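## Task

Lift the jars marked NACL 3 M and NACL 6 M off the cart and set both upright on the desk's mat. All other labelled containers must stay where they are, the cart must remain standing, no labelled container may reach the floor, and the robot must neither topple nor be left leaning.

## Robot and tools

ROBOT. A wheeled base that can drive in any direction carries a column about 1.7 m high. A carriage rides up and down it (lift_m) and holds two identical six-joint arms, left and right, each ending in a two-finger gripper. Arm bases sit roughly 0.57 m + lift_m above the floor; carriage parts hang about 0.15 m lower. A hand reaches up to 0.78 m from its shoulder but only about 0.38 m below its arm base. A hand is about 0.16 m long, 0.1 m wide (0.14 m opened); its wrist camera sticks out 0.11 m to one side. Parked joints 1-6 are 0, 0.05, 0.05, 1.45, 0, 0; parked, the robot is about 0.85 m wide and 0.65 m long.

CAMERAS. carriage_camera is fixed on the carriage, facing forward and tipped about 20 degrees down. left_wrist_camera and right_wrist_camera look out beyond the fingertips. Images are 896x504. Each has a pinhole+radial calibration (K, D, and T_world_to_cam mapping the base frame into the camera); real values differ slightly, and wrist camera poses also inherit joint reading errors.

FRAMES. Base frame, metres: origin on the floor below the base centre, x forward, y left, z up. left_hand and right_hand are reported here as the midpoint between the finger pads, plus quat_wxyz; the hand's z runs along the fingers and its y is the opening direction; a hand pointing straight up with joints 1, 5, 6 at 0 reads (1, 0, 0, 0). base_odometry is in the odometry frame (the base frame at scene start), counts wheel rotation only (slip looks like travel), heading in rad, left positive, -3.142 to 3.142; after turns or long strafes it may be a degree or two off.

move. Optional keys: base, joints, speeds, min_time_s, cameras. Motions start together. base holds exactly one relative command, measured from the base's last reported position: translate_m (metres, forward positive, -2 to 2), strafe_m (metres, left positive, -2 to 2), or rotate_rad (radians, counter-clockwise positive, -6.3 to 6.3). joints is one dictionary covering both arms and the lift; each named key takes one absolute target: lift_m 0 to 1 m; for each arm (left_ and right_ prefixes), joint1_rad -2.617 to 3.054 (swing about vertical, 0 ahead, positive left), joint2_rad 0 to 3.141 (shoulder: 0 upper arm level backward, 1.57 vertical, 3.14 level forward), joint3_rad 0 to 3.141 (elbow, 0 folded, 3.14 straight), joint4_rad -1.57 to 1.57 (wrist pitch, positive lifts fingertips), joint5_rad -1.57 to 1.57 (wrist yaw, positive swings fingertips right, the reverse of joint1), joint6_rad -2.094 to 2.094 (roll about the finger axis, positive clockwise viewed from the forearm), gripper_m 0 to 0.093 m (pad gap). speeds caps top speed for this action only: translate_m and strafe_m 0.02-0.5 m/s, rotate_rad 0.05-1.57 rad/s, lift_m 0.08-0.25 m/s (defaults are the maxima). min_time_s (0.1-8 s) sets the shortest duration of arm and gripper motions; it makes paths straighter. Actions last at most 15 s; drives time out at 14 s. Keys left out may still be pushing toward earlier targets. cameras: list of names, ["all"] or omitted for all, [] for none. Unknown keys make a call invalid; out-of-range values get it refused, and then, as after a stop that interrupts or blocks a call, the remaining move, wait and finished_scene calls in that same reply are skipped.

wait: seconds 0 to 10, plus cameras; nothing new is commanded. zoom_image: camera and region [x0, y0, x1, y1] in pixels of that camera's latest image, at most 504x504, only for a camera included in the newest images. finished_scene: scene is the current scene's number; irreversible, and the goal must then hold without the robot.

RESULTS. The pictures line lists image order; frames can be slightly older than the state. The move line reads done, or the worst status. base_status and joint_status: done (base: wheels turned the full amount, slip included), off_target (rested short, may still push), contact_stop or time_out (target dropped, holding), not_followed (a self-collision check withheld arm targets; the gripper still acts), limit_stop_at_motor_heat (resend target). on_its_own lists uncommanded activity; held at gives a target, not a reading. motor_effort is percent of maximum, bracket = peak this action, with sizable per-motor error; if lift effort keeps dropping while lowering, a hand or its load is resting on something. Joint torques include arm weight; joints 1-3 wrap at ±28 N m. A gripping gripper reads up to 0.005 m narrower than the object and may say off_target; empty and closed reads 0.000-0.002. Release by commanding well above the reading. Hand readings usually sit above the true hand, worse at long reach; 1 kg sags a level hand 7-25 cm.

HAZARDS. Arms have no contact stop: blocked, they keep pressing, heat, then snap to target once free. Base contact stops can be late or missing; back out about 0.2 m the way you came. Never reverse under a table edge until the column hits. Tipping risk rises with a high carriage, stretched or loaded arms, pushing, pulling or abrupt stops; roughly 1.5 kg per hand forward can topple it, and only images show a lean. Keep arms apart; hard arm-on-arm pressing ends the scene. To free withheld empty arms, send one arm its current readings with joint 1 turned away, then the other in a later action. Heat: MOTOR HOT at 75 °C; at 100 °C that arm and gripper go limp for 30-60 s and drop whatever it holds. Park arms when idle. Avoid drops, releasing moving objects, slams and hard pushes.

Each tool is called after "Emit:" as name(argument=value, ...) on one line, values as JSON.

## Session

Emit:
move()

Scene clock: 0.00 s.
Joint torques (N m): no reading
base_odometry: x=+0.000 y=+0.000 heading=+0.000
base_status: not commanded
joint_positions: lift_m=+0.300 left_joint1_rad=+0.000 left_joint2_rad=+0.055 left_joint3_rad=+0.051 left_joint4_rad=+1.475 left_joint5_rad=+0.031 left_joint6_rad=+0.040 left_gripper_m=+0.09396 right_joint1_rad=-0.016 right_joint2_rad=+0.048 right_joint3_rad=+0.039 right_joint4_rad=+1.495 right_joint5_rad=-0.022 right_joint6_rad=+0.050 right_gripper_m=+0.09396
joint_status: not commanded
motor_effort: lift_m=+40 drive_wheels=+3
left_hand: x=+0.2485 y=+0.2991 z=+1.3127 quat_wxyz=(+0.998, +0.016, +0.049, +0.019) (m; base frame)
right_hand: x=+0.2454 y=-0.3010 z=+1.3100 quat_wxyz=(+0.999, -0.010, +0.043, +0.018) (m; base frame)
pictures: carriage_camera, left_wrist_camera, right_wrist_camera
camera_calibration:
carriage_camera: T_world_to_cam=[[-0.0301167, -0.999264, -0.0237735, 0.0346], [-0.352417, 0.0328724, -0.935266, 1.25938], [0.935359, -0.0197889, -0.353147, 0.333327], [0, 0, 0, 1]] pos_world=[0.133088, -0.000228057, 1.29639]
left_wrist_camera: T_world_to_cam=[[0.0482251, -0.997376, -0.0539998, 0.359111], [0.736143, 0.0720305, -0.672983, 0.682935], [0.675106, -0.0072969, 0.737685, -1.01191], [0, 0, 0, 1]] pos_world=[0.163094, 0.301592, 1.22547]
right_wrist_camera: T_world_to_cam=[[0.100535, -0.994933, 0.00106651, -0.321408], [0.776301, 0.0777723, -0.625547, 0.659224], [0.622294, 0.0637172, 0.780186, -1.03248], [0, 0, 0, 1]] pos_world=[0.163064, -0.305262, 1.21825]

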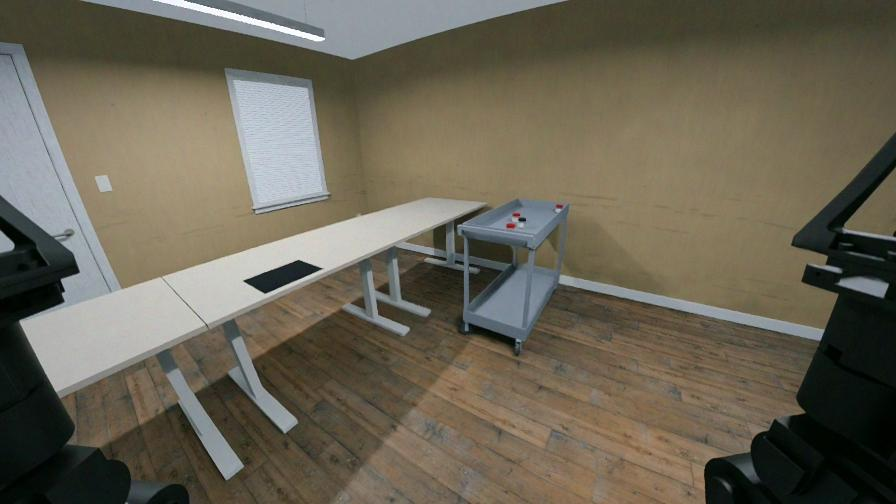

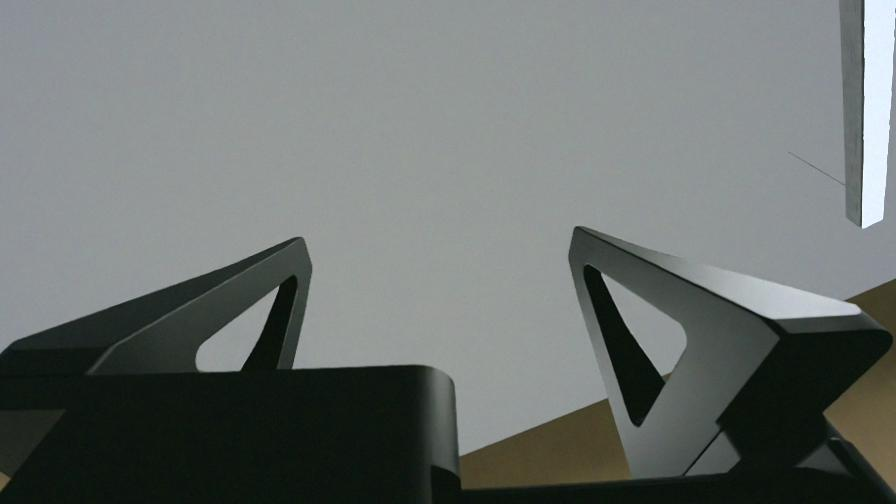

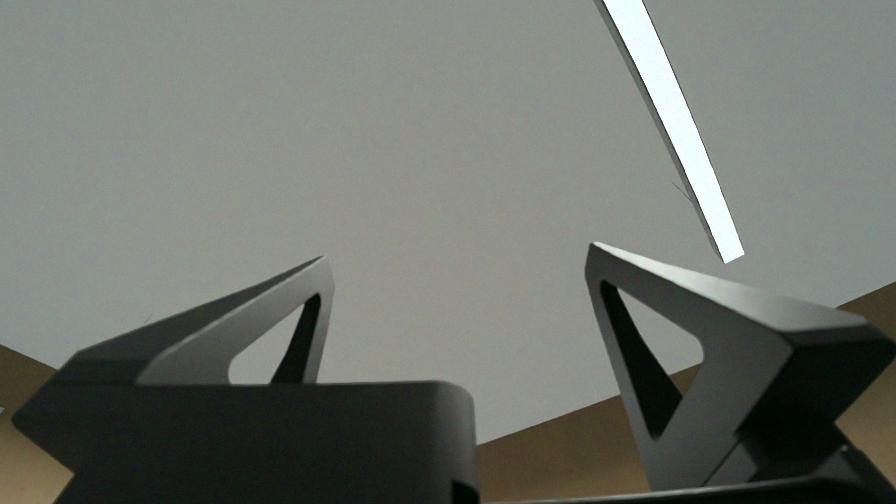

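Emit:
move(base={"rotate_rad":0.985}, joints={"lift_m":0.5}, cameras=["carriage_camera"])

Emit:
move(base={"translate_m":-0.1}, cameras=[])

Emit:
move(base={"strafe_m":-1.9}, cameras=["carriage_camera"])

Emit:
move(joints={"lift_m":0.3}, cameras=["carriage_camera"])

Emit:
zoom_image(camera="carriage_camera", region=[280, 260, 680, 440])

Scene clock: 5.37 s.
Joint torques (N m): left_arm=[-0.42 4.6 5.29 -0.36 -0.02 -0.04] | right_arm=[0.17 3.4 6.12 -0.31 0.09 0.07]
move: done
base_odometry: x=+0.000 y=+0.000 heading=+0.985
base_status: done
joint_positions: lift_m=+0.500 left_joint1_rad=+0.000 left_joint2_rad=+0.055 left_joint3_rad=+0.051 left_joint4_rad=+1.475 left_joint5_rad=+0.031 left_joint6_rad=+0.040 left_gripper_m=+0.09396 right_joint1_rad=-0.016 right_joint2_rad=+0.048 right_joint3_rad=+0.039 right_joint4_rad=+1.494 right_joint5_rad=-0.022 right_joint6_rad=+0.050 right_gripper_m=+0.09396
joint_status: all done
motor_effort: lift_m=+43(51) drive_wheels=+8(18)
left_hand: x=+0.2487 y=+0.2991 z=+1.5125 quat_wxyz=(+0.998, +0.016, +0.050, +0.019) (m; base frame)
right_hand: x=+0.2455 y=-0.3010 z=+1.5098 quat_wxyz=(+0.999, -0.010, +0.043, +0.018) (m; base frame)
pictures: carriage_camera
camera_calibration:
carriage_camera: T_world_to_cam=[[-0.0301167, -0.999264, -0.0237735, 0.0393499], [-0.352417, 0.0328724, -0.935266, 1.44624], [0.935359, -0.0197889, -0.353147, 0.403885], [0, 0, 0, 1]] pos_world=[0.133088, -0.000228057, 1.49619]

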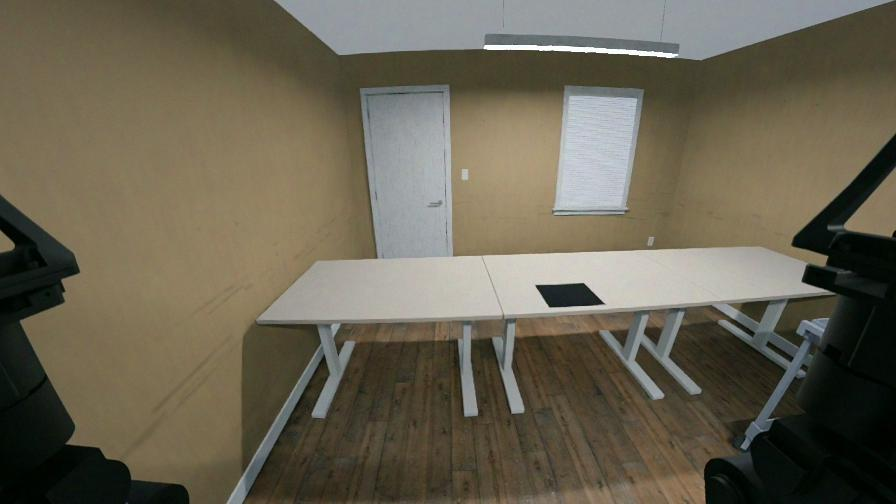

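Scene clock: 7.03 s.
Joint torques (N m): left_arm=[-0.44 4.6 5.29 -0.36 -0.01 -0.04] | right_arm=[0.2 3.44 6.04 -0.32 0.09 0.06]
move: done
base_odometry: x=-0.055 y=-0.083 heading=+0.985
base_status: done
joint_positions: lift_m=+0.500 left_joint1_rad=+0.000 left_joint2_rad=+0.055 left_joint3_rad=+0.051 left_joint4_rad=+1.475 left_joint5_rad=+0.031 left_joint6_rad=+0.040 left_gripper_m=+0.09396 right_joint1_rad=-0.016 right_joint2_rad=+0.048 right_joint3_rad=+0.039 right_joint4_rad=+1.495 right_joint5_rad=-0.022 right_joint6_rad=+0.050 right_gripper_m=+0.09396
joint_status: not commanded
motor_effort: lift_m=+43(43) drive_wheels=+8(19)
left_hand: x=+0.2485 y=+0.2991 z=+1.5125 quat_wxyz=(+0.998, +0.016, +0.049, +0.019) (m; base frame)
right_hand: x=+0.2454 y=-0.3010 z=+1.5098 quat_wxyz=(+0.999, -0.010, +0.043, +0.018) (m; base frame)
pictures: none
No camera images: "cameras" was empty.

Scene clock: 13.23 s.
Joint torques (N m): left_arm=[-0.39 4.6 5.29 -0.38 -0.02 -0.04] | right_arm=[0.27 3.4 6.11 -0.31 0.09 0.06]
move: done
base_odometry: x=+1.528 y=-1.134 heading=+0.985
base_status: done
joint_positions: lift_m=+0.500 left_joint1_rad=+0.000 left_joint2_rad=+0.055 left_joint3_rad=+0.051 left_joint4_rad=+1.475 left_joint5_rad=+0.031 left_joint6_rad=+0.040 left_gripper_m=+0.09396 right_joint1_rad=-0.016 right_joint2_rad=+0.048 right_joint3_rad=+0.039 right_joint4_rad=+1.494 right_joint5_rad=-0.022 right_joint6_rad=+0.050 right_gripper_m=+0.09396
joint_status: not commanded
motor_effort: lift_m=+42(43) drive_wheels=+1(17)
left_hand: x=+0.2485 y=+0.2991 z=+1.5125 quat_wxyz=(+0.998, +0.016, +0.049, +0.019) (m; base frame)
right_hand: x=+0.2455 y=-0.3010 z=+1.5098 quat_wxyz=(+0.999, -0.010, +0.043, +0.017) (m; base frame)
pictures: carriage_camera
camera_calibration:
carriage_camera: T_world_to_cam=[[-0.0301167, -0.999264, -0.0237735, 0.0393499], [-0.352417, 0.0328724, -0.935266, 1.44624], [0.935359, -0.0197889, -0.353147, 0.403885], [0, 0, 0, 1]] pos_world=[0.133088, -0.000228057, 1.49619]

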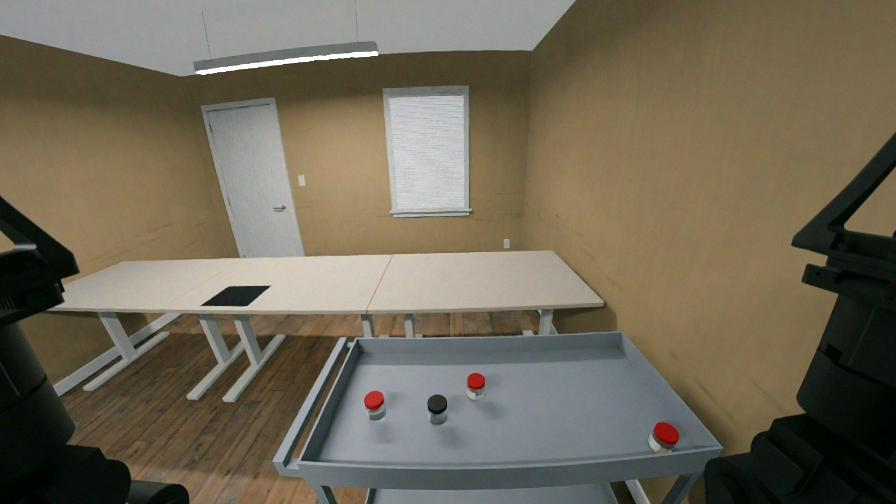

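Scene clock: 14.57 s.
Joint torques (N m): left_arm=[-0.44 4.57 5.29 -0.37 -0.02 -0.04] | right_arm=[0.23 3.38 6.12 -0.32 0.09 0.06]
move: done
base_odometry: x=+1.528 y=-1.134 heading=+0.985
base_status: not commanded
joint_positions: lift_m=+0.300 left_joint1_rad=+0.000 left_joint2_rad=+0.055 left_joint3_rad=+0.051 left_joint4_rad=+1.475 left_joint5_rad=+0.031 left_joint6_rad=+0.040 left_gripper_m=+0.09396 right_joint1_rad=-0.016 right_joint2_rad=+0.048 right_joint3_rad=+0.039 right_joint4_rad=+1.494 right_joint5_rad=-0.022 right_joint6_rad=+0.050 right_gripper_m=+0.09396
joint_status: all done
motor_effort: lift_m=+36(37) drive_wheels=+1(1)
left_hand: x=+0.2485 y=+0.2991 z=+1.3131 quat_wxyz=(+0.998, +0.016, +0.049, +0.019) (m; base frame)
right_hand: x=+0.2455 y=-0.3010 z=+1.3103 quat_wxyz=(+0.999, -0.010, +0.043, +0.017) (m; base frame)
pictures: carriage_camera
camera_calibration:
carriage_camera: T_world_to_cam=[[-0.0301167, -0.999264, -0.0237735, 0.0346084], [-0.352417, 0.0328724, -0.935266, 1.25971], [0.935359, -0.0197889, -0.353147, 0.333452], [0, 0, 0, 1]] pos_world=[0.133088, -0.000228057, 1.29674]

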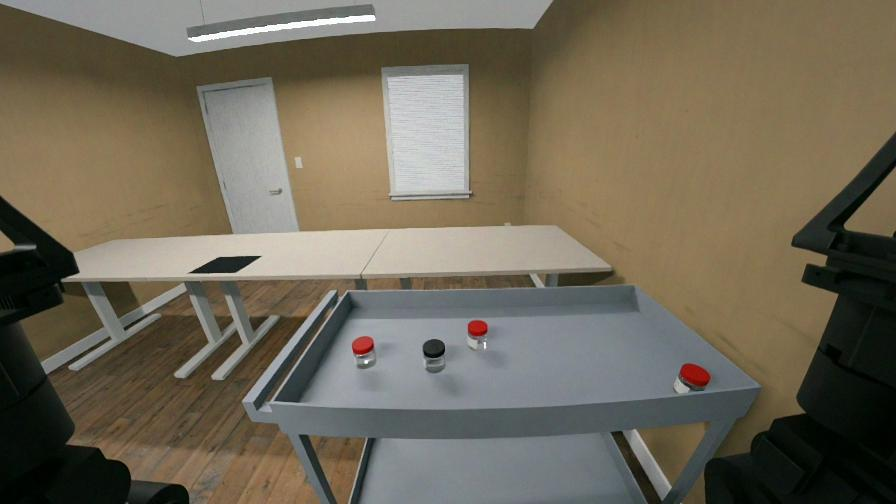

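Scaled by 1.260.

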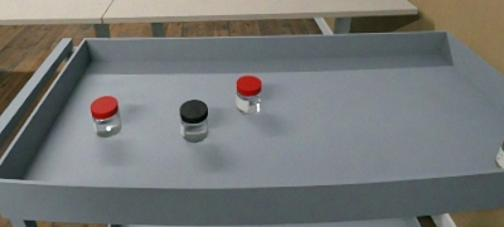

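Emit:
move(joints={"lift_m":0.2,"left_joint1_rad":0.75,"left_joint2_rad":2.0,"left_joint3_rad":1.75,"left_joint4_rad":-0.3,"left_joint5_rad":1.2}, min_time_s=2.5, cameras=["left_wrist_camera"])

Emit:
zoom_image(camera="left_wrist_camera", region=[280, 80, 700, 380])

Scene clock: 19.17 s.
Joint torques (N m): left_arm=[0.03 -12.25 9.57 1.36 0.38 -0.01] | right_arm=[0.2 3.4 6.12 -0.32 0.09 0.07]
move: done
base_odometry: x=+1.528 y=-1.134 heading=+0.985
base_status: not commanded
joint_positions: lift_m=+0.200 left_joint1_rad=+0.746 left_joint2_rad=+1.994 left_joint3_rad=+1.714 left_joint4_rad=-0.292 left_joint5_rad=+1.187 left_joint6_rad=+0.040 left_gripper_m=+0.09398 right_joint1_rad=-0.016 right_joint2_rad=+0.048 right_joint3_rad=+0.039 right_joint4_rad=+1.494 right_joint5_rad=-0.022 right_joint6_rad=+0.050 right_gripper_m=+0.09396
joint_status: all done
motor_effort: lift_m=+35(37) drive_wheels=+0(1)
left_hand: x=+0.6955 y=+0.5244 z=+1.0507 quat_wxyz=(+0.555, +0.000, +0.776, -0.301) (m; base frame)
right_hand: x=+0.2455 y=-0.3010 z=+1.2103 quat_wxyz=(+0.999, -0.010, +0.043, +0.017) (m; base frame)
pictures: left_wrist_camera
camera_calibration:
left_wrist_camera: T_world_to_cam=[[-0.354494, -0.814178, 0.459834, 0.192248], [-0.815896, 0.0290988, -0.577466, 1.16294], [0.45678, -0.579885, -0.6746, 0.817237], [0, 0, 0, 1]] pos_world=[0.64369, 0.596588, 1.13446]

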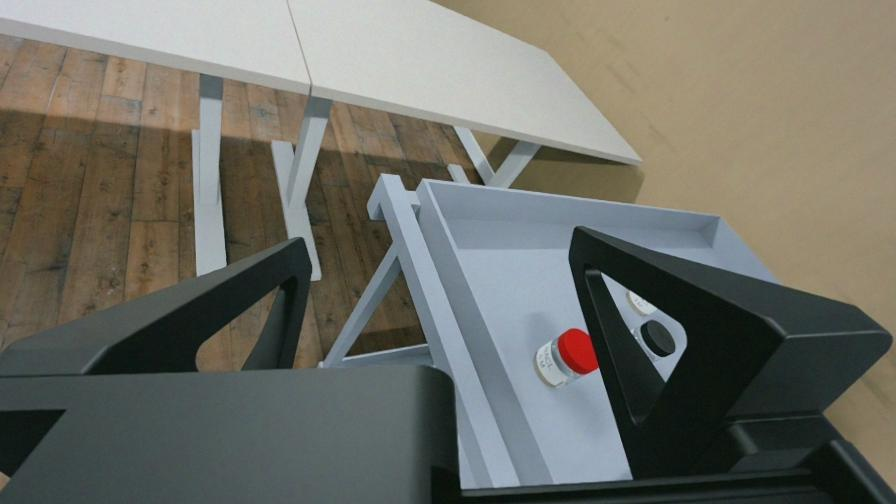

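Scaled by 1.200.

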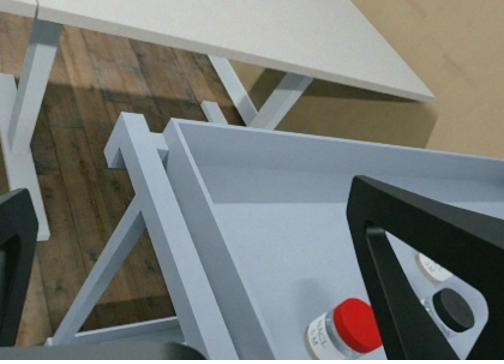

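Move hand closer; turn more right.

Emit:
zoom_image(camera="left_wrist_camera", region=[525, 320, 605, 400])

Emit:
move(joints={"left_joint1_rad":0.45,"left_joint5_rad":1.25}, min_time_s=1.2, cameras=["left_wrist_camera"])

Scaled by 6.300.

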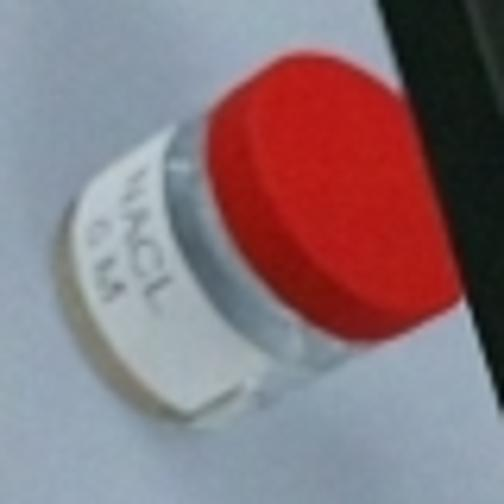

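Scene clock: 21.07 s.
Joint torques (N m): left_arm=[-0.73 -12.3 9.57 1.34 0.41 0] | right_arm=[0.23 3.38 6.11 -0.31 0.08 0.06]
move: done
base_odometry: x=+1.528 y=-1.134 heading=+0.985
base_status: not commanded
joint_positions: lift_m=+0.200 left_joint1_rad=+0.453 left_joint2_rad=+1.994 left_joint3_rad=+1.714 left_joint4_rad=-0.294 left_joint5_rad=+1.238 left_joint6_rad=+0.040 left_gripper_m=+0.09398 right_joint1_rad=-0.016 right_joint2_rad=+0.048 right_joint3_rad=+0.039 right_joint4_rad=+1.494 right_joint5_rad=-0.022 right_joint6_rad=+0.050 right_gripper_m=+0.09396
joint_status: all done
motor_effort: lift_m=+36(37) drive_wheels=+1(1)
left_hand: x=+0.7338 y=+0.3729 z=+1.0549 quat_wxyz=(+0.502, +0.124, +0.757, -0.399) (m; base frame)
right_hand: x=+0.2455 y=-0.3010 z=+1.2103 quat_wxyz=(+0.999, -0.010, +0.043, +0.017) (m; base frame)
pictures: left_wrist_camera
camera_calibration:
left_wrist_camera: T_world_to_cam=[[-0.607007, -0.640113, 0.470953, 0.189234], [-0.755354, 0.280577, -0.592213, 1.07838], [0.246945, -0.715214, -0.653825, 0.897269], [0, 0, 0, 1]] pos_world=[0.707848, 0.460302, 1.13617]

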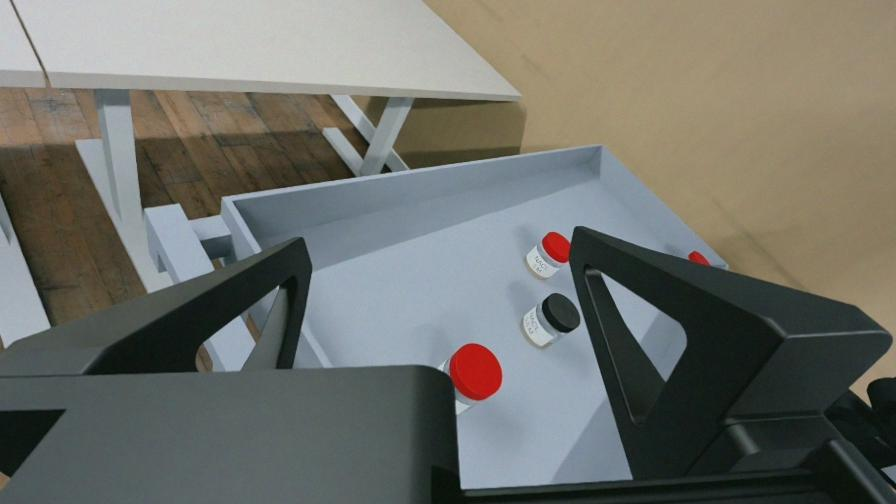

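Emit:
zoom_image(camera="left_wrist_camera", region=[515, 225, 585, 355])

Emit:
zoom_image(camera="left_wrist_camera", region=[515, 225, 575, 285])

Emit:
zoom_image(camera="left_wrist_camera", region=[515, 290, 575, 350])

Scaled by 3.877.

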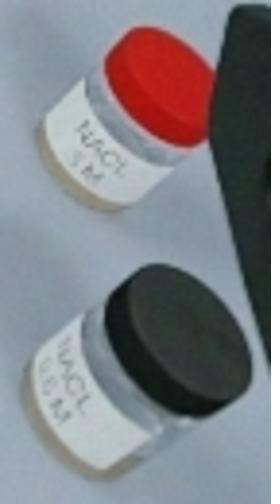

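Scaled by 8.400.

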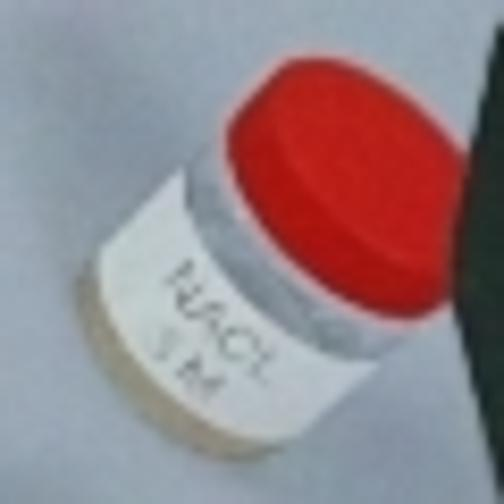

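Scaled by 8.400.

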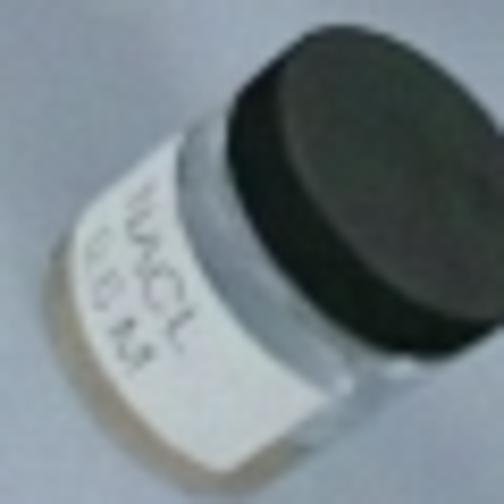

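Emit:
move(joints={"lift_m":0.14,"left_joint1_rad":0.2,"left_joint5_rad":1.0}, min_time_s=1.5, cameras=["left_wrist_camera"])

Emit:
zoom_image(camera="left_wrist_camera", region=[400, 100, 600, 240])

Emit:
zoom_image(camera="left_wrist_camera", region=[600, 200, 760, 330])

Scene clock: 24.20 s.
Joint torques (N m): left_arm=[-0.83 -13.65 8.58 1.57 0.13 -0.01] | right_arm=[0.23 3.38 6.13 -0.31 0.09 0.07]
move: done
base_odometry: x=+1.528 y=-1.134 heading=+0.985
base_status: not commanded
joint_positions: lift_m=+0.140 left_joint1_rad=+0.205 left_joint2_rad=+2.005 left_joint3_rad=+1.727 left_joint4_rad=-0.307 left_joint5_rad=+1.012 left_joint6_rad=+0.040 left_gripper_m=+0.09398 right_joint1_rad=-0.016 right_joint2_rad=+0.048 right_joint3_rad=+0.039 right_joint4_rad=+1.494 right_joint5_rad=-0.022 right_joint6_rad=+0.050 right_gripper_m=+0.09396
joint_status: all done
motor_effort: lift_m=+36(37) drive_wheels=+1(1)
left_hand: x=+0.7621 y=+0.2676 z=+0.9734 quat_wxyz=(+0.463, +0.165, +0.787, -0.373) (m; base frame)
right_hand: x=+0.2455 y=-0.3010 z=+1.1503 quat_wxyz=(+0.999, -0.010, +0.043, +0.017) (m; base frame)
pictures: left_wrist_camera
camera_calibration:
left_wrist_camera: T_world_to_cam=[[-0.622717, -0.654512, 0.428763, 0.234294], [-0.763555, 0.388633, -0.515701, 0.983795], [0.170902, -0.64852, -0.741765, 0.887349], [0, 0, 0, 1]] pos_world=[0.745431, 0.346476, 1.06509]

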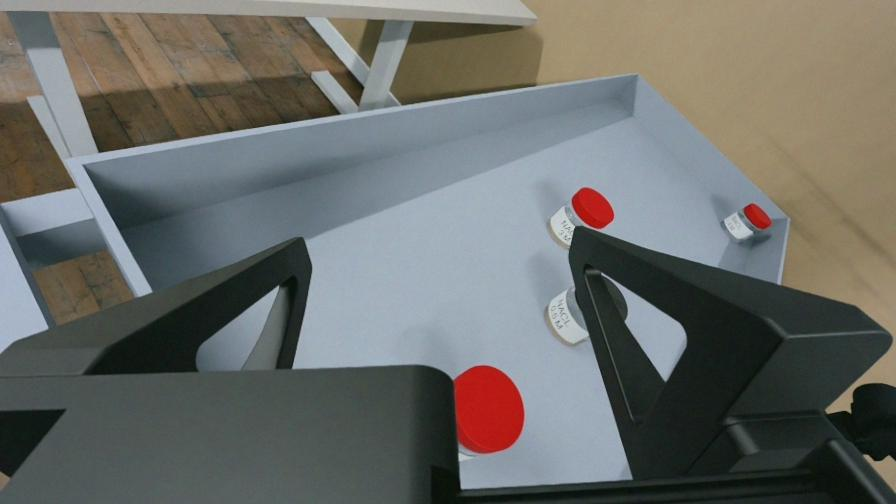

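Scaled by 2.520.

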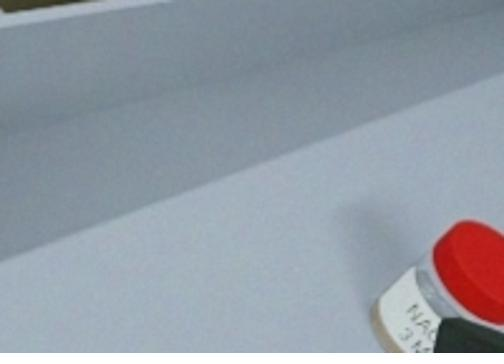

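Scaled by 3.150.

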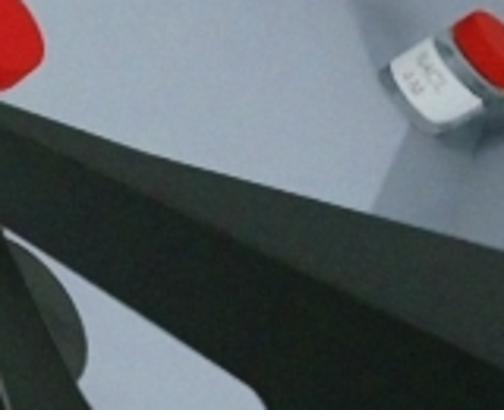

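Emit:
zoom_image(camera="left_wrist_camera", region=[715, 195, 775, 255])

Scaled by 8.400.

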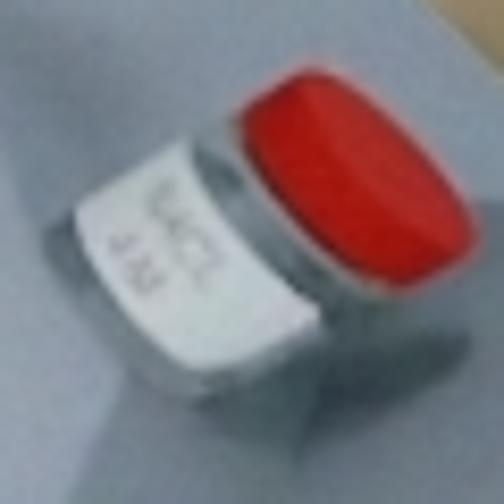

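Emit:
move(base={"translate_m": 0.10}, speeds={"translate_m":0.12}, joints={"lift_m":0.34,"left_joint5_rad":0.3}, min_time_s=1.5, cameras=[])

Emit:
move(joints={"left_joint1_rad":-0.25,"left_joint2_rad":1.944,"left_joint3_rad":1.346,"left_joint4_rad":-0.806,"left_joint5_rad":0,"left_joint6_rad":0,"right_joint1_rad":0.478,"right_joint2_rad":1.965,"right_joint3_rad":1.237,"right_joint4_rad":-0.222,"right_joint5_rad":0,"right_joint6_rad":0}, min_time_s=3)

Scene clock: 28.47 s.
Joint torques (N m): left_arm=[-0.79 -13.91 8.77 1.77 0 -0.03] | right_arm=[0.23 3.4 6.11 -0.31 0.09 0.06]
move: done
base_odometry: x=+1.583 y=-1.051 heading=+0.985
base_status: done
joint_positions: lift_m=+0.340 left_joint1_rad=+0.204 left_joint2_rad=+2.006 left_joint3_rad=+1.728 left_joint4_rad=-0.303 left_joint5_rad=+0.313 left_joint6_rad=+0.040 left_gripper_m=+0.09398 right_joint1_rad=-0.016 right_joint2_rad=+0.048 right_joint3_rad=+0.039 right_joint4_rad=+1.495 right_joint5_rad=-0.022 right_joint6_rad=+0.050 right_gripper_m=+0.09396
joint_status: all done
motor_effort: lift_m=+43(51) drive_wheels=-3(17)
left_hand: x=+0.8030 y=+0.3705 z=+1.1332 quat_wxyz=(+0.482, +0.002, +0.873, -0.079) (m; base frame)
right_hand: x=+0.2454 y=-0.3010 z=+1.3498 quat_wxyz=(+0.999, -0.010, +0.043, +0.017) (m; base frame)
pictures: none
No camera images: "cameras" was empty.

Scene clock: 31.80 s.
Joint torques (N m): left_arm=[-0.94 -15.61 4.67 0.45 -0.09 -0.17] | right_arm=[0.77 -8.64 8.77 1.81 0.24 -0.02]
move: done
base_odometry: x=+1.583 y=-1.051 heading=+0.985
base_status: not commanded
joint_positions: lift_m=+0.340 left_joint1_rad=-0.244 left_joint2_rad=+1.986 left_joint3_rad=+1.357 left_joint4_rad=-0.796 left_joint5_rad=+0.012 left_joint6_rad=+0.015 left_gripper_m=+0.09398 right_joint1_rad=+0.472 right_joint2_rad=+1.955 right_joint3_rad=+1.212 right_joint4_rad=-0.213 right_joint5_rad=-0.017 right_joint6_rad=+0.008 right_gripper_m=+0.09396
joint_status: all done
motor_effort: lift_m=+42(43) drive_wheels=-2(3)
left_hand: x=+0.6062 y=+0.2069 z=+0.9371 quat_wxyz=(+0.072, +0.129, +0.989, -0.014) (m; base frame)
right_hand: x=+0.6502 y=-0.0826 z=+0.9568 quat_wxyz=(+0.292, -0.222, +0.927, +0.080) (m; base frame)
pictures: carriage_camera, left_wrist_camera, right_wrist_camera
camera_calibration:
carriage_camera: T_world_to_cam=[[-0.0301167, -0.999264, -0.0237735, 0.0355462], [-0.352417, 0.0328724, -0.935266, 1.2966], [0.935359, -0.0197889, -0.353147, 0.347383], [0, 0, 0, 1]] pos_world=[0.133088, -0.000228057, 1.33619]
left_wrist_camera: T_world_to_cam=[[-0.272604, -0.961798, 0.0251323, 0.342588], [-0.843327, 0.251436, 0.474953, 0.0180686], [-0.463128, 0.108279, -0.879652, 1.20464], [0, 0, 0, 1]] pos_world=[0.666533, 0.194519, 1.04248]
right_wrist_camera: T_world_to_cam=[[0.403138, -0.913921, -0.0472113, -0.288354], [-0.915133, -0.402398, -0.0246574, 0.592264], [0.00353715, 0.0531449, -0.998581, 1.08063], [0, 0, 0, 1]] pos_world=[0.654424, -0.0826369, 1.08008]

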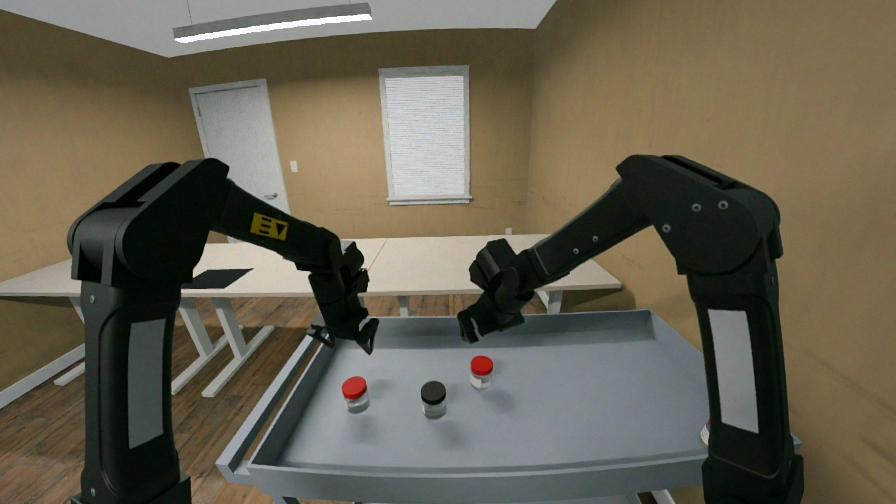

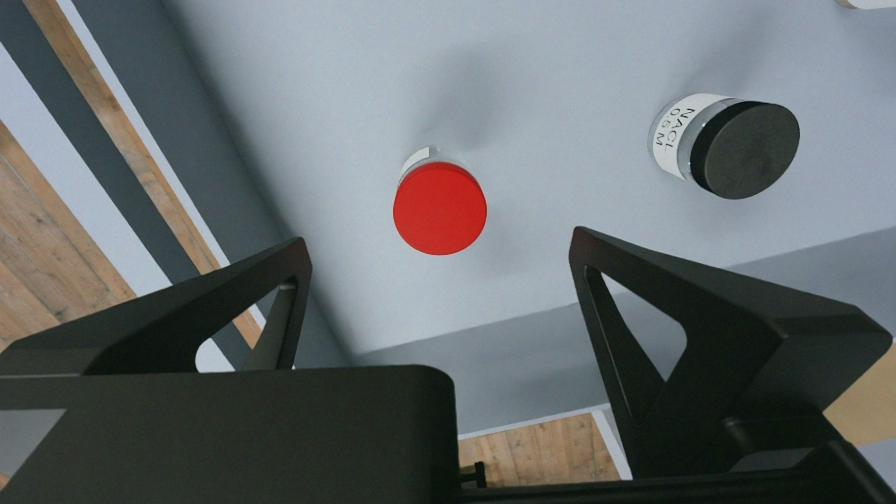

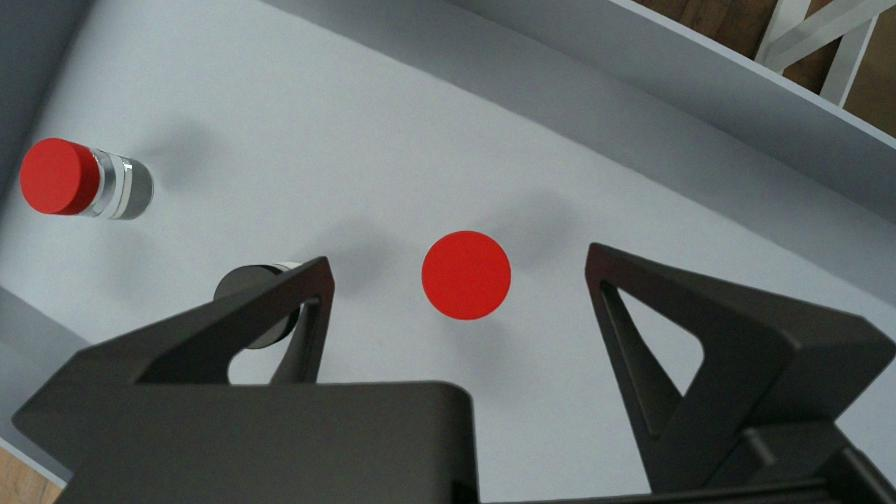

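Emit:
move(joints={"left_joint1_rad":-0.235,"left_joint2_rad":1.882,"left_joint3_rad":1.248,"left_joint4_rad":-0.77}, min_time_s=1.2, cameras=[])

Emit:
move(joints={"lift_m":0.25}, speeds={"lift_m":0.12})

Scene clock: 35.10 s.
Joint torques (N m): left_arm=[0.29 -14.64 4.57 0.71 -0.09 -0.17] | right_arm=[0.76 -8.61 8.79 1.75 0.24 -0.02]
move: done
base_odometry: x=+1.583 y=-1.051 heading=+0.985
base_status: not commanded
joint_positions: lift_m=+0.340 left_joint1_rad=-0.243 left_joint2_rad=+1.922 left_joint3_rad=+1.259 left_joint4_rad=-0.786 left_joint5_rad=+0.011 left_joint6_rad=+0.015 left_gripper_m=+0.09398 right_joint1_rad=+0.472 right_joint2_rad=+1.955 right_joint3_rad=+1.212 right_joint4_rad=-0.214 right_joint5_rad=-0.016 right_joint6_rad=+0.008 right_gripper_m=+0.09396
joint_status: all done
motor_effort: lift_m=+42(43) drive_wheels=-2(3)
left_hand: x=+0.5821 y=+0.2132 z=+0.9349 quat_wxyz=(+0.060, +0.129, +0.990, -0.013) (m; base frame)
right_hand: x=+0.6500 y=-0.0828 z=+0.9567 quat_wxyz=(+0.292, -0.222, +0.927, +0.079) (m; base frame)
pictures: none
No camera images: "cameras" was empty.

Scene clock: 36.27 s.
Joint torques (N m): left_arm=[0.31 -13.31 5.12 0.67 -0.08 -0.17] | right_arm=[0.76 -9.43 7.99 1.85 0.24 -0.01]
move: done
base_odometry: x=+1.583 y=-1.051 heading=+0.985
base_status: not commanded
joint_positions: lift_m=+0.250 left_joint1_rad=-0.243 left_joint2_rad=+1.908 left_joint3_rad=+1.254 left_joint4_rad=-0.781 left_joint5_rad=+0.011 left_joint6_rad=+0.014 left_gripper_m=+0.09398 right_joint1_rad=+0.472 right_joint2_rad=+1.961 right_joint3_rad=+1.221 right_joint4_rad=-0.222 right_joint5_rad=-0.016 right_joint6_rad=+0.007 right_gripper_m=+0.09396
joint_status: all done
motor_effort: lift_m=+36(37) drive_wheels=-3(7)
left_hand: x=+0.5827 y=+0.2131 z=+0.8488 quat_wxyz=(+0.067, +0.129, +0.989, -0.013) (m; base frame)
right_hand: x=+0.6507 y=-0.0826 z=+0.8661 quat_wxyz=(+0.289, -0.222, +0.928, +0.078) (m; base frame)
pictures: carriage_camera, left_wrist_camera, right_wrist_camera
camera_calibration:
carriage_camera: T_world_to_cam=[[-0.0301167, -0.999264, -0.0237735, 0.0334199], [-0.352417, 0.0328724, -0.935266, 1.21295], [0.935359, -0.0197889, -0.353147, 0.315796], [0, 0, 0, 1]] pos_world=[0.133088, -0.000228057, 1.24675]
left_wrist_camera: T_world_to_cam=[[-0.27114, -0.962221, 0.0247845, 0.343966], [-0.838566, 0.24878, 0.48468, 0.0281106], [-0.472535, 0.110633, -0.87434, 1.11596], [0, 0, 0, 1]] pos_world=[0.644168, 0.200515, 0.953582]
right_wrist_camera: T_world_to_cam=[[0.402547, -0.914261, -0.0456443, -0.293809], [-0.915396, -0.402174, -0.0174967, 0.584478], [-0.00236037, 0.0488259, -0.998805, 0.993697], [0, 0, 0, 1]] pos_world=[0.655647, -0.0820747, 0.989325]

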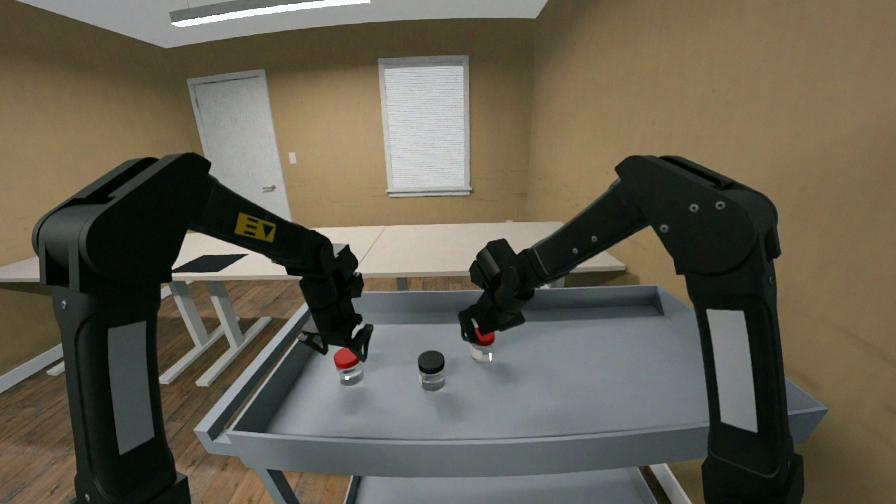

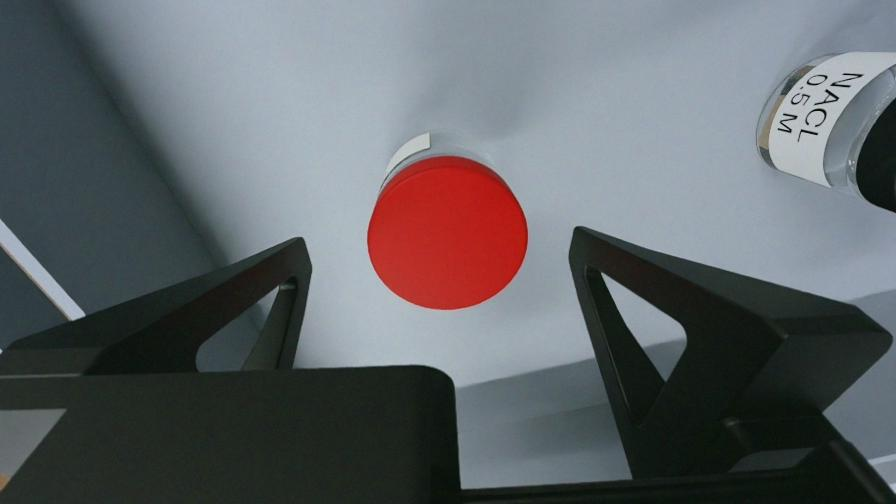

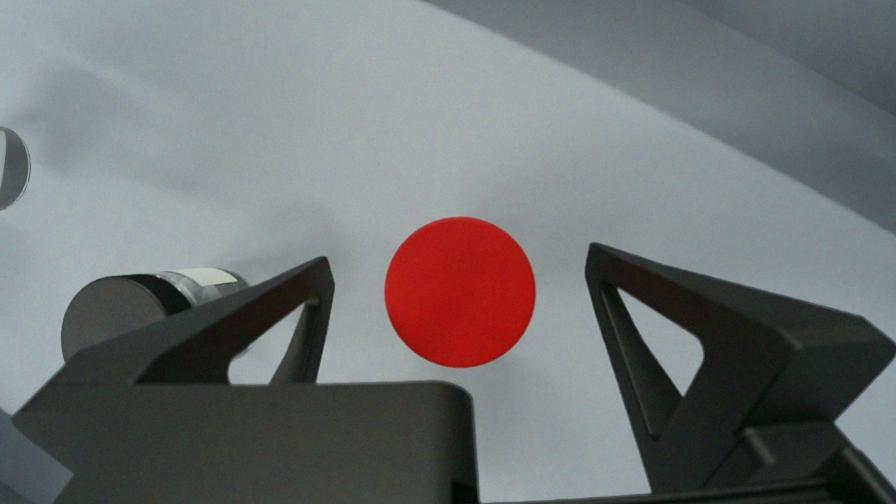

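Emit:
move(joints={"right_joint2_rad":1.935,"right_joint3_rad":1.19,"right_joint4_rad":-0.215}, min_time_s=0.8, cameras=[])

Emit:
move(joints={"lift_m":0.202}, speeds={"lift_m":0.1})

Scene clock: 38.10 s.
Joint torques (N m): left_arm=[0.12 -13.3 5.03 0.66 -0.09 -0.17] | right_arm=[0.77 -11.9 6 1.85 0.23 -0.01]
move: done
base_odometry: x=+1.583 y=-1.051 heading=+0.985
base_status: not commanded
joint_positions: lift_m=+0.250 left_joint1_rad=-0.241 left_joint2_rad=+1.908 left_joint3_rad=+1.254 left_joint4_rad=-0.781 left_joint5_rad=+0.011 left_joint6_rad=+0.014 left_gripper_m=+0.09398 right_joint1_rad=+0.472 right_joint2_rad=+1.961 right_joint3_rad=+1.195 right_joint4_rad=-0.222 right_joint5_rad=-0.016 right_joint6_rad=+0.007 right_gripper_m=+0.09396
joint_status: all done
motor_effort: lift_m=+36(36) drive_wheels=+7(7)
left_hand: x=+0.5828 y=+0.2138 z=+0.8488 quat_wxyz=(+0.067, +0.128, +0.990, -0.013) (m; base frame)
right_hand: x=+0.6433 y=-0.0864 z=+0.8570 quat_wxyz=(+0.277, -0.223, +0.932, +0.075) (m; base frame)
pictures: none
No camera images: "cameras" was empty.

Scene clock: 38.97 s.
Joint torques (N m): left_arm=[0.09 -13.16 5.05 0.66 -0.06 -0.17] | right_arm=[0.59 -11.77 6.41 1.83 0.23 -0.02]
move: done
base_odometry: x=+1.583 y=-1.051 heading=+0.985
base_status: not commanded
joint_positions: lift_m=+0.202 left_joint1_rad=-0.241 left_joint2_rad=+1.906 left_joint3_rad=+1.254 left_joint4_rad=-0.779 left_joint5_rad=+0.010 left_joint6_rad=+0.014 left_gripper_m=+0.09398 right_joint1_rad=+0.472 right_joint2_rad=+1.958 right_joint3_rad=+1.190 right_joint4_rad=-0.220 right_joint5_rad=-0.015 right_joint6_rad=+0.007 right_gripper_m=+0.09396
joint_status: all done
motor_effort: lift_m=+35(36) drive_wheels=-3(8)
left_hand: x=+0.5836 y=+0.2137 z=+0.8019 quat_wxyz=(+0.069, +0.128, +0.989, -0.013) (m; base frame)
right_hand: x=+0.6424 y=-0.0869 z=+0.8090 quat_wxyz=(+0.277, -0.223, +0.932, +0.075) (m; base frame)
pictures: carriage_camera, left_wrist_camera, right_wrist_camera
camera_calibration:
carriage_camera: T_world_to_cam=[[-0.0301167, -0.999264, -0.0237735, 0.0322787], [-0.352417, 0.0328724, -0.935266, 1.16806], [0.935359, -0.0197889, -0.353147, 0.298845], [0, 0, 0, 1]] pos_world=[0.133088, -0.000228057, 1.19875]
left_wrist_camera: T_world_to_cam=[[-0.269374, -0.96273, 0.0242503, 0.345438], [-0.841419, 0.247531, 0.480356, 0.0569637], [-0.468456, 0.108991, -0.876738, 1.07518], [0, 0, 0, 1]] pos_world=[0.644656, 0.201279, 0.90691]
right_wrist_camera: T_world_to_cam=[[0.40134, -0.914879, -0.0438412, -0.29776], [-0.91559, -0.402034, 0.00799892, 0.553609], [-0.0249437, 0.0369303, -0.999006, 0.950466], [0, 0, 0, 1]] pos_world=[0.65009, -0.0849454, 0.932039]

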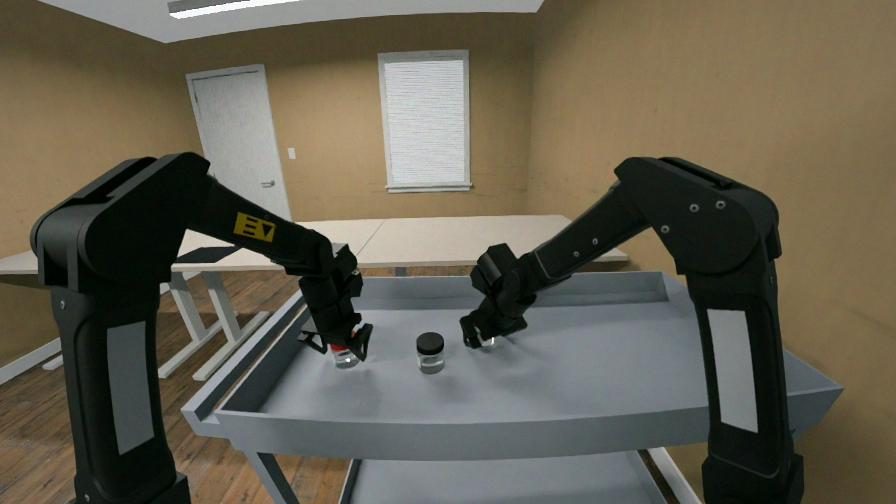

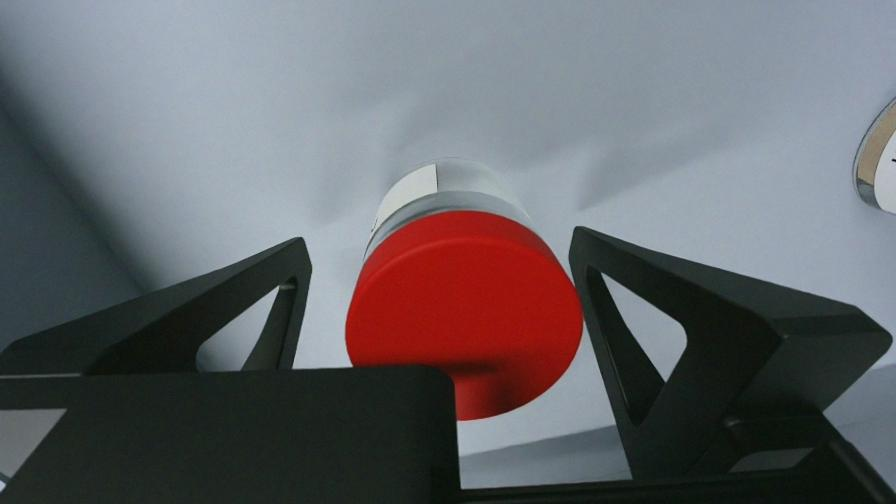

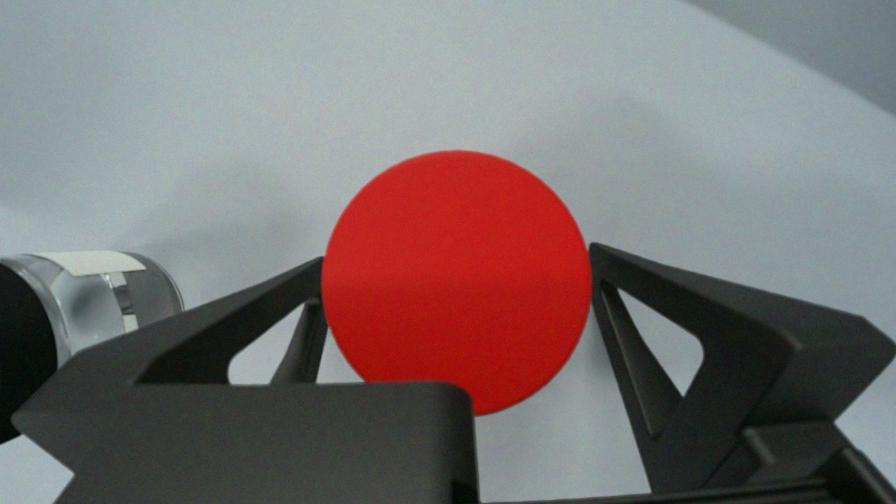

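Emit:
move(joints={"left_gripper_m":0.046,"right_gripper_m":0.046}, min_time_s=2)

Scene clock: 41.73 s.
Joint torques (N m): left_arm=[0.13 -13.04 5.04 0.64 -0.08 -0.16] | right_arm=[0.76 -11.6 6.43 1.83 0.23 -0.01]
move: off_target
base_odometry: x=+1.583 y=-1.051 heading=+0.985
base_status: not commanded
joint_positions: lift_m=+0.202 left_joint1_rad=-0.241 left_joint2_rad=+1.906 left_joint3_rad=+1.254 left_joint4_rad=-0.779 left_joint5_rad=+0.010 left_joint6_rad=+0.014 left_gripper_m=+0.05394 right_joint1_rad=+0.472 right_joint2_rad=+1.958 right_joint3_rad=+1.190 right_joint4_rad=-0.220 right_joint5_rad=-0.014 right_joint6_rad=+0.007 right_gripper_m=+0.05453
joint_status: left_gripper_m off_target (ended at +0.05397, target +0.04600); right_gripper_m off_target (ended at +0.05454, target +0.04600)
motor_effort: lift_m=+35(36) drive_wheels=+7(7)
left_hand: x=+0.5836 y=+0.2137 z=+0.8019 quat_wxyz=(+0.069, +0.127, +0.989, -0.013) (m; base frame)
right_hand: x=+0.6425 y=-0.0871 z=+0.8090 quat_wxyz=(+0.277, -0.223, +0.932, +0.075) (m; base frame)
pictures: carriage_camera, left_wrist_camera, right_wrist_camera
camera_calibration:
carriage_camera: T_world_to_cam=[[-0.0301167, -0.999264, -0.0237735, 0.0322787], [-0.352417, 0.0328724, -0.935266, 1.16806], [0.935359, -0.0197889, -0.353147, 0.298845], [0, 0, 0, 1]] pos_world=[0.133088, -0.000228057, 1.19875]
left_wrist_camera: T_world_to_cam=[[-0.26901, -0.962831, 0.0243038, 0.345204], [-0.841505, 0.247237, 0.480357, 0.0570752], [-0.468512, 0.108769, -0.876736, 1.07526], [0, 0, 0, 1]] pos_world=[0.644662, 0.201307, 0.90691]
right_wrist_camera: T_world_to_cam=[[0.401078, -0.915049, -0.0426792, -0.298743], [-0.915719, -0.401741, 0.00792487, 0.553791], [-0.0243976, 0.0359037, -0.999057, 0.950073], [0, 0, 0, 1]] pos_world=[0.650116, -0.0849948, 0.932038]

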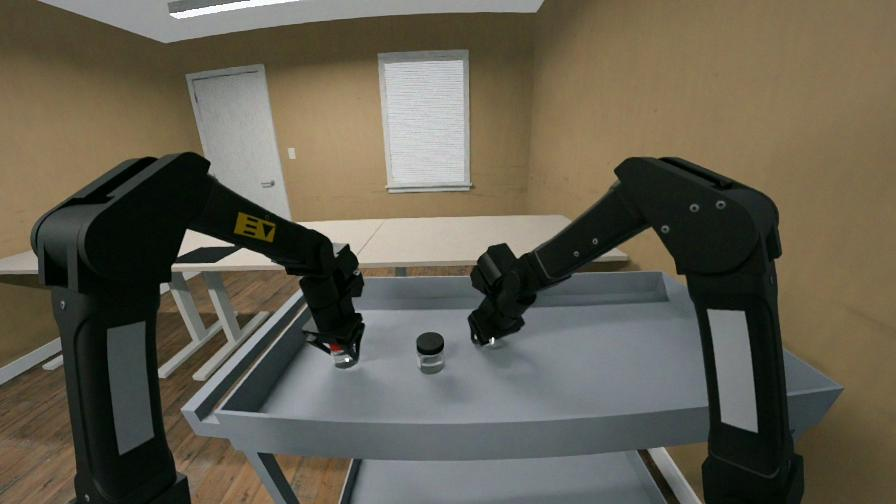

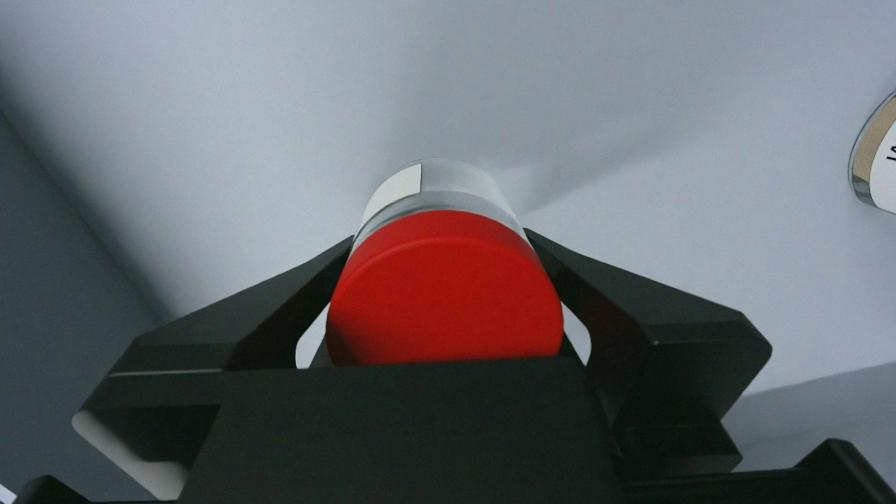

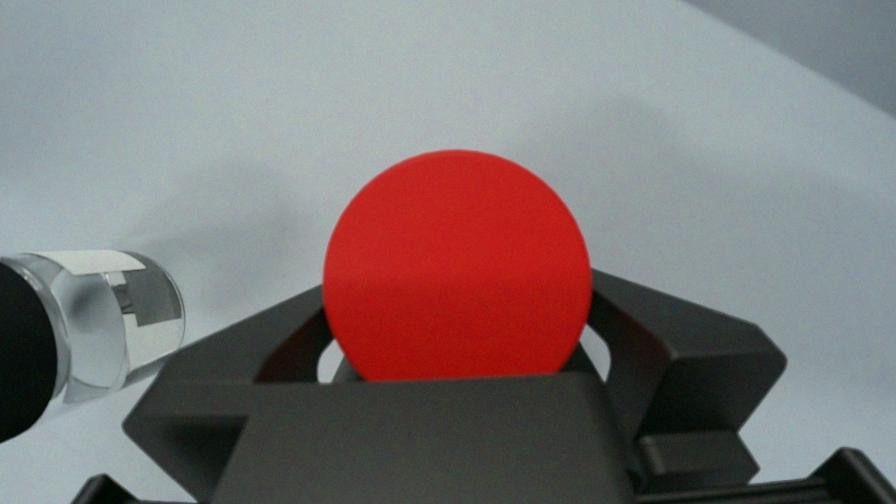

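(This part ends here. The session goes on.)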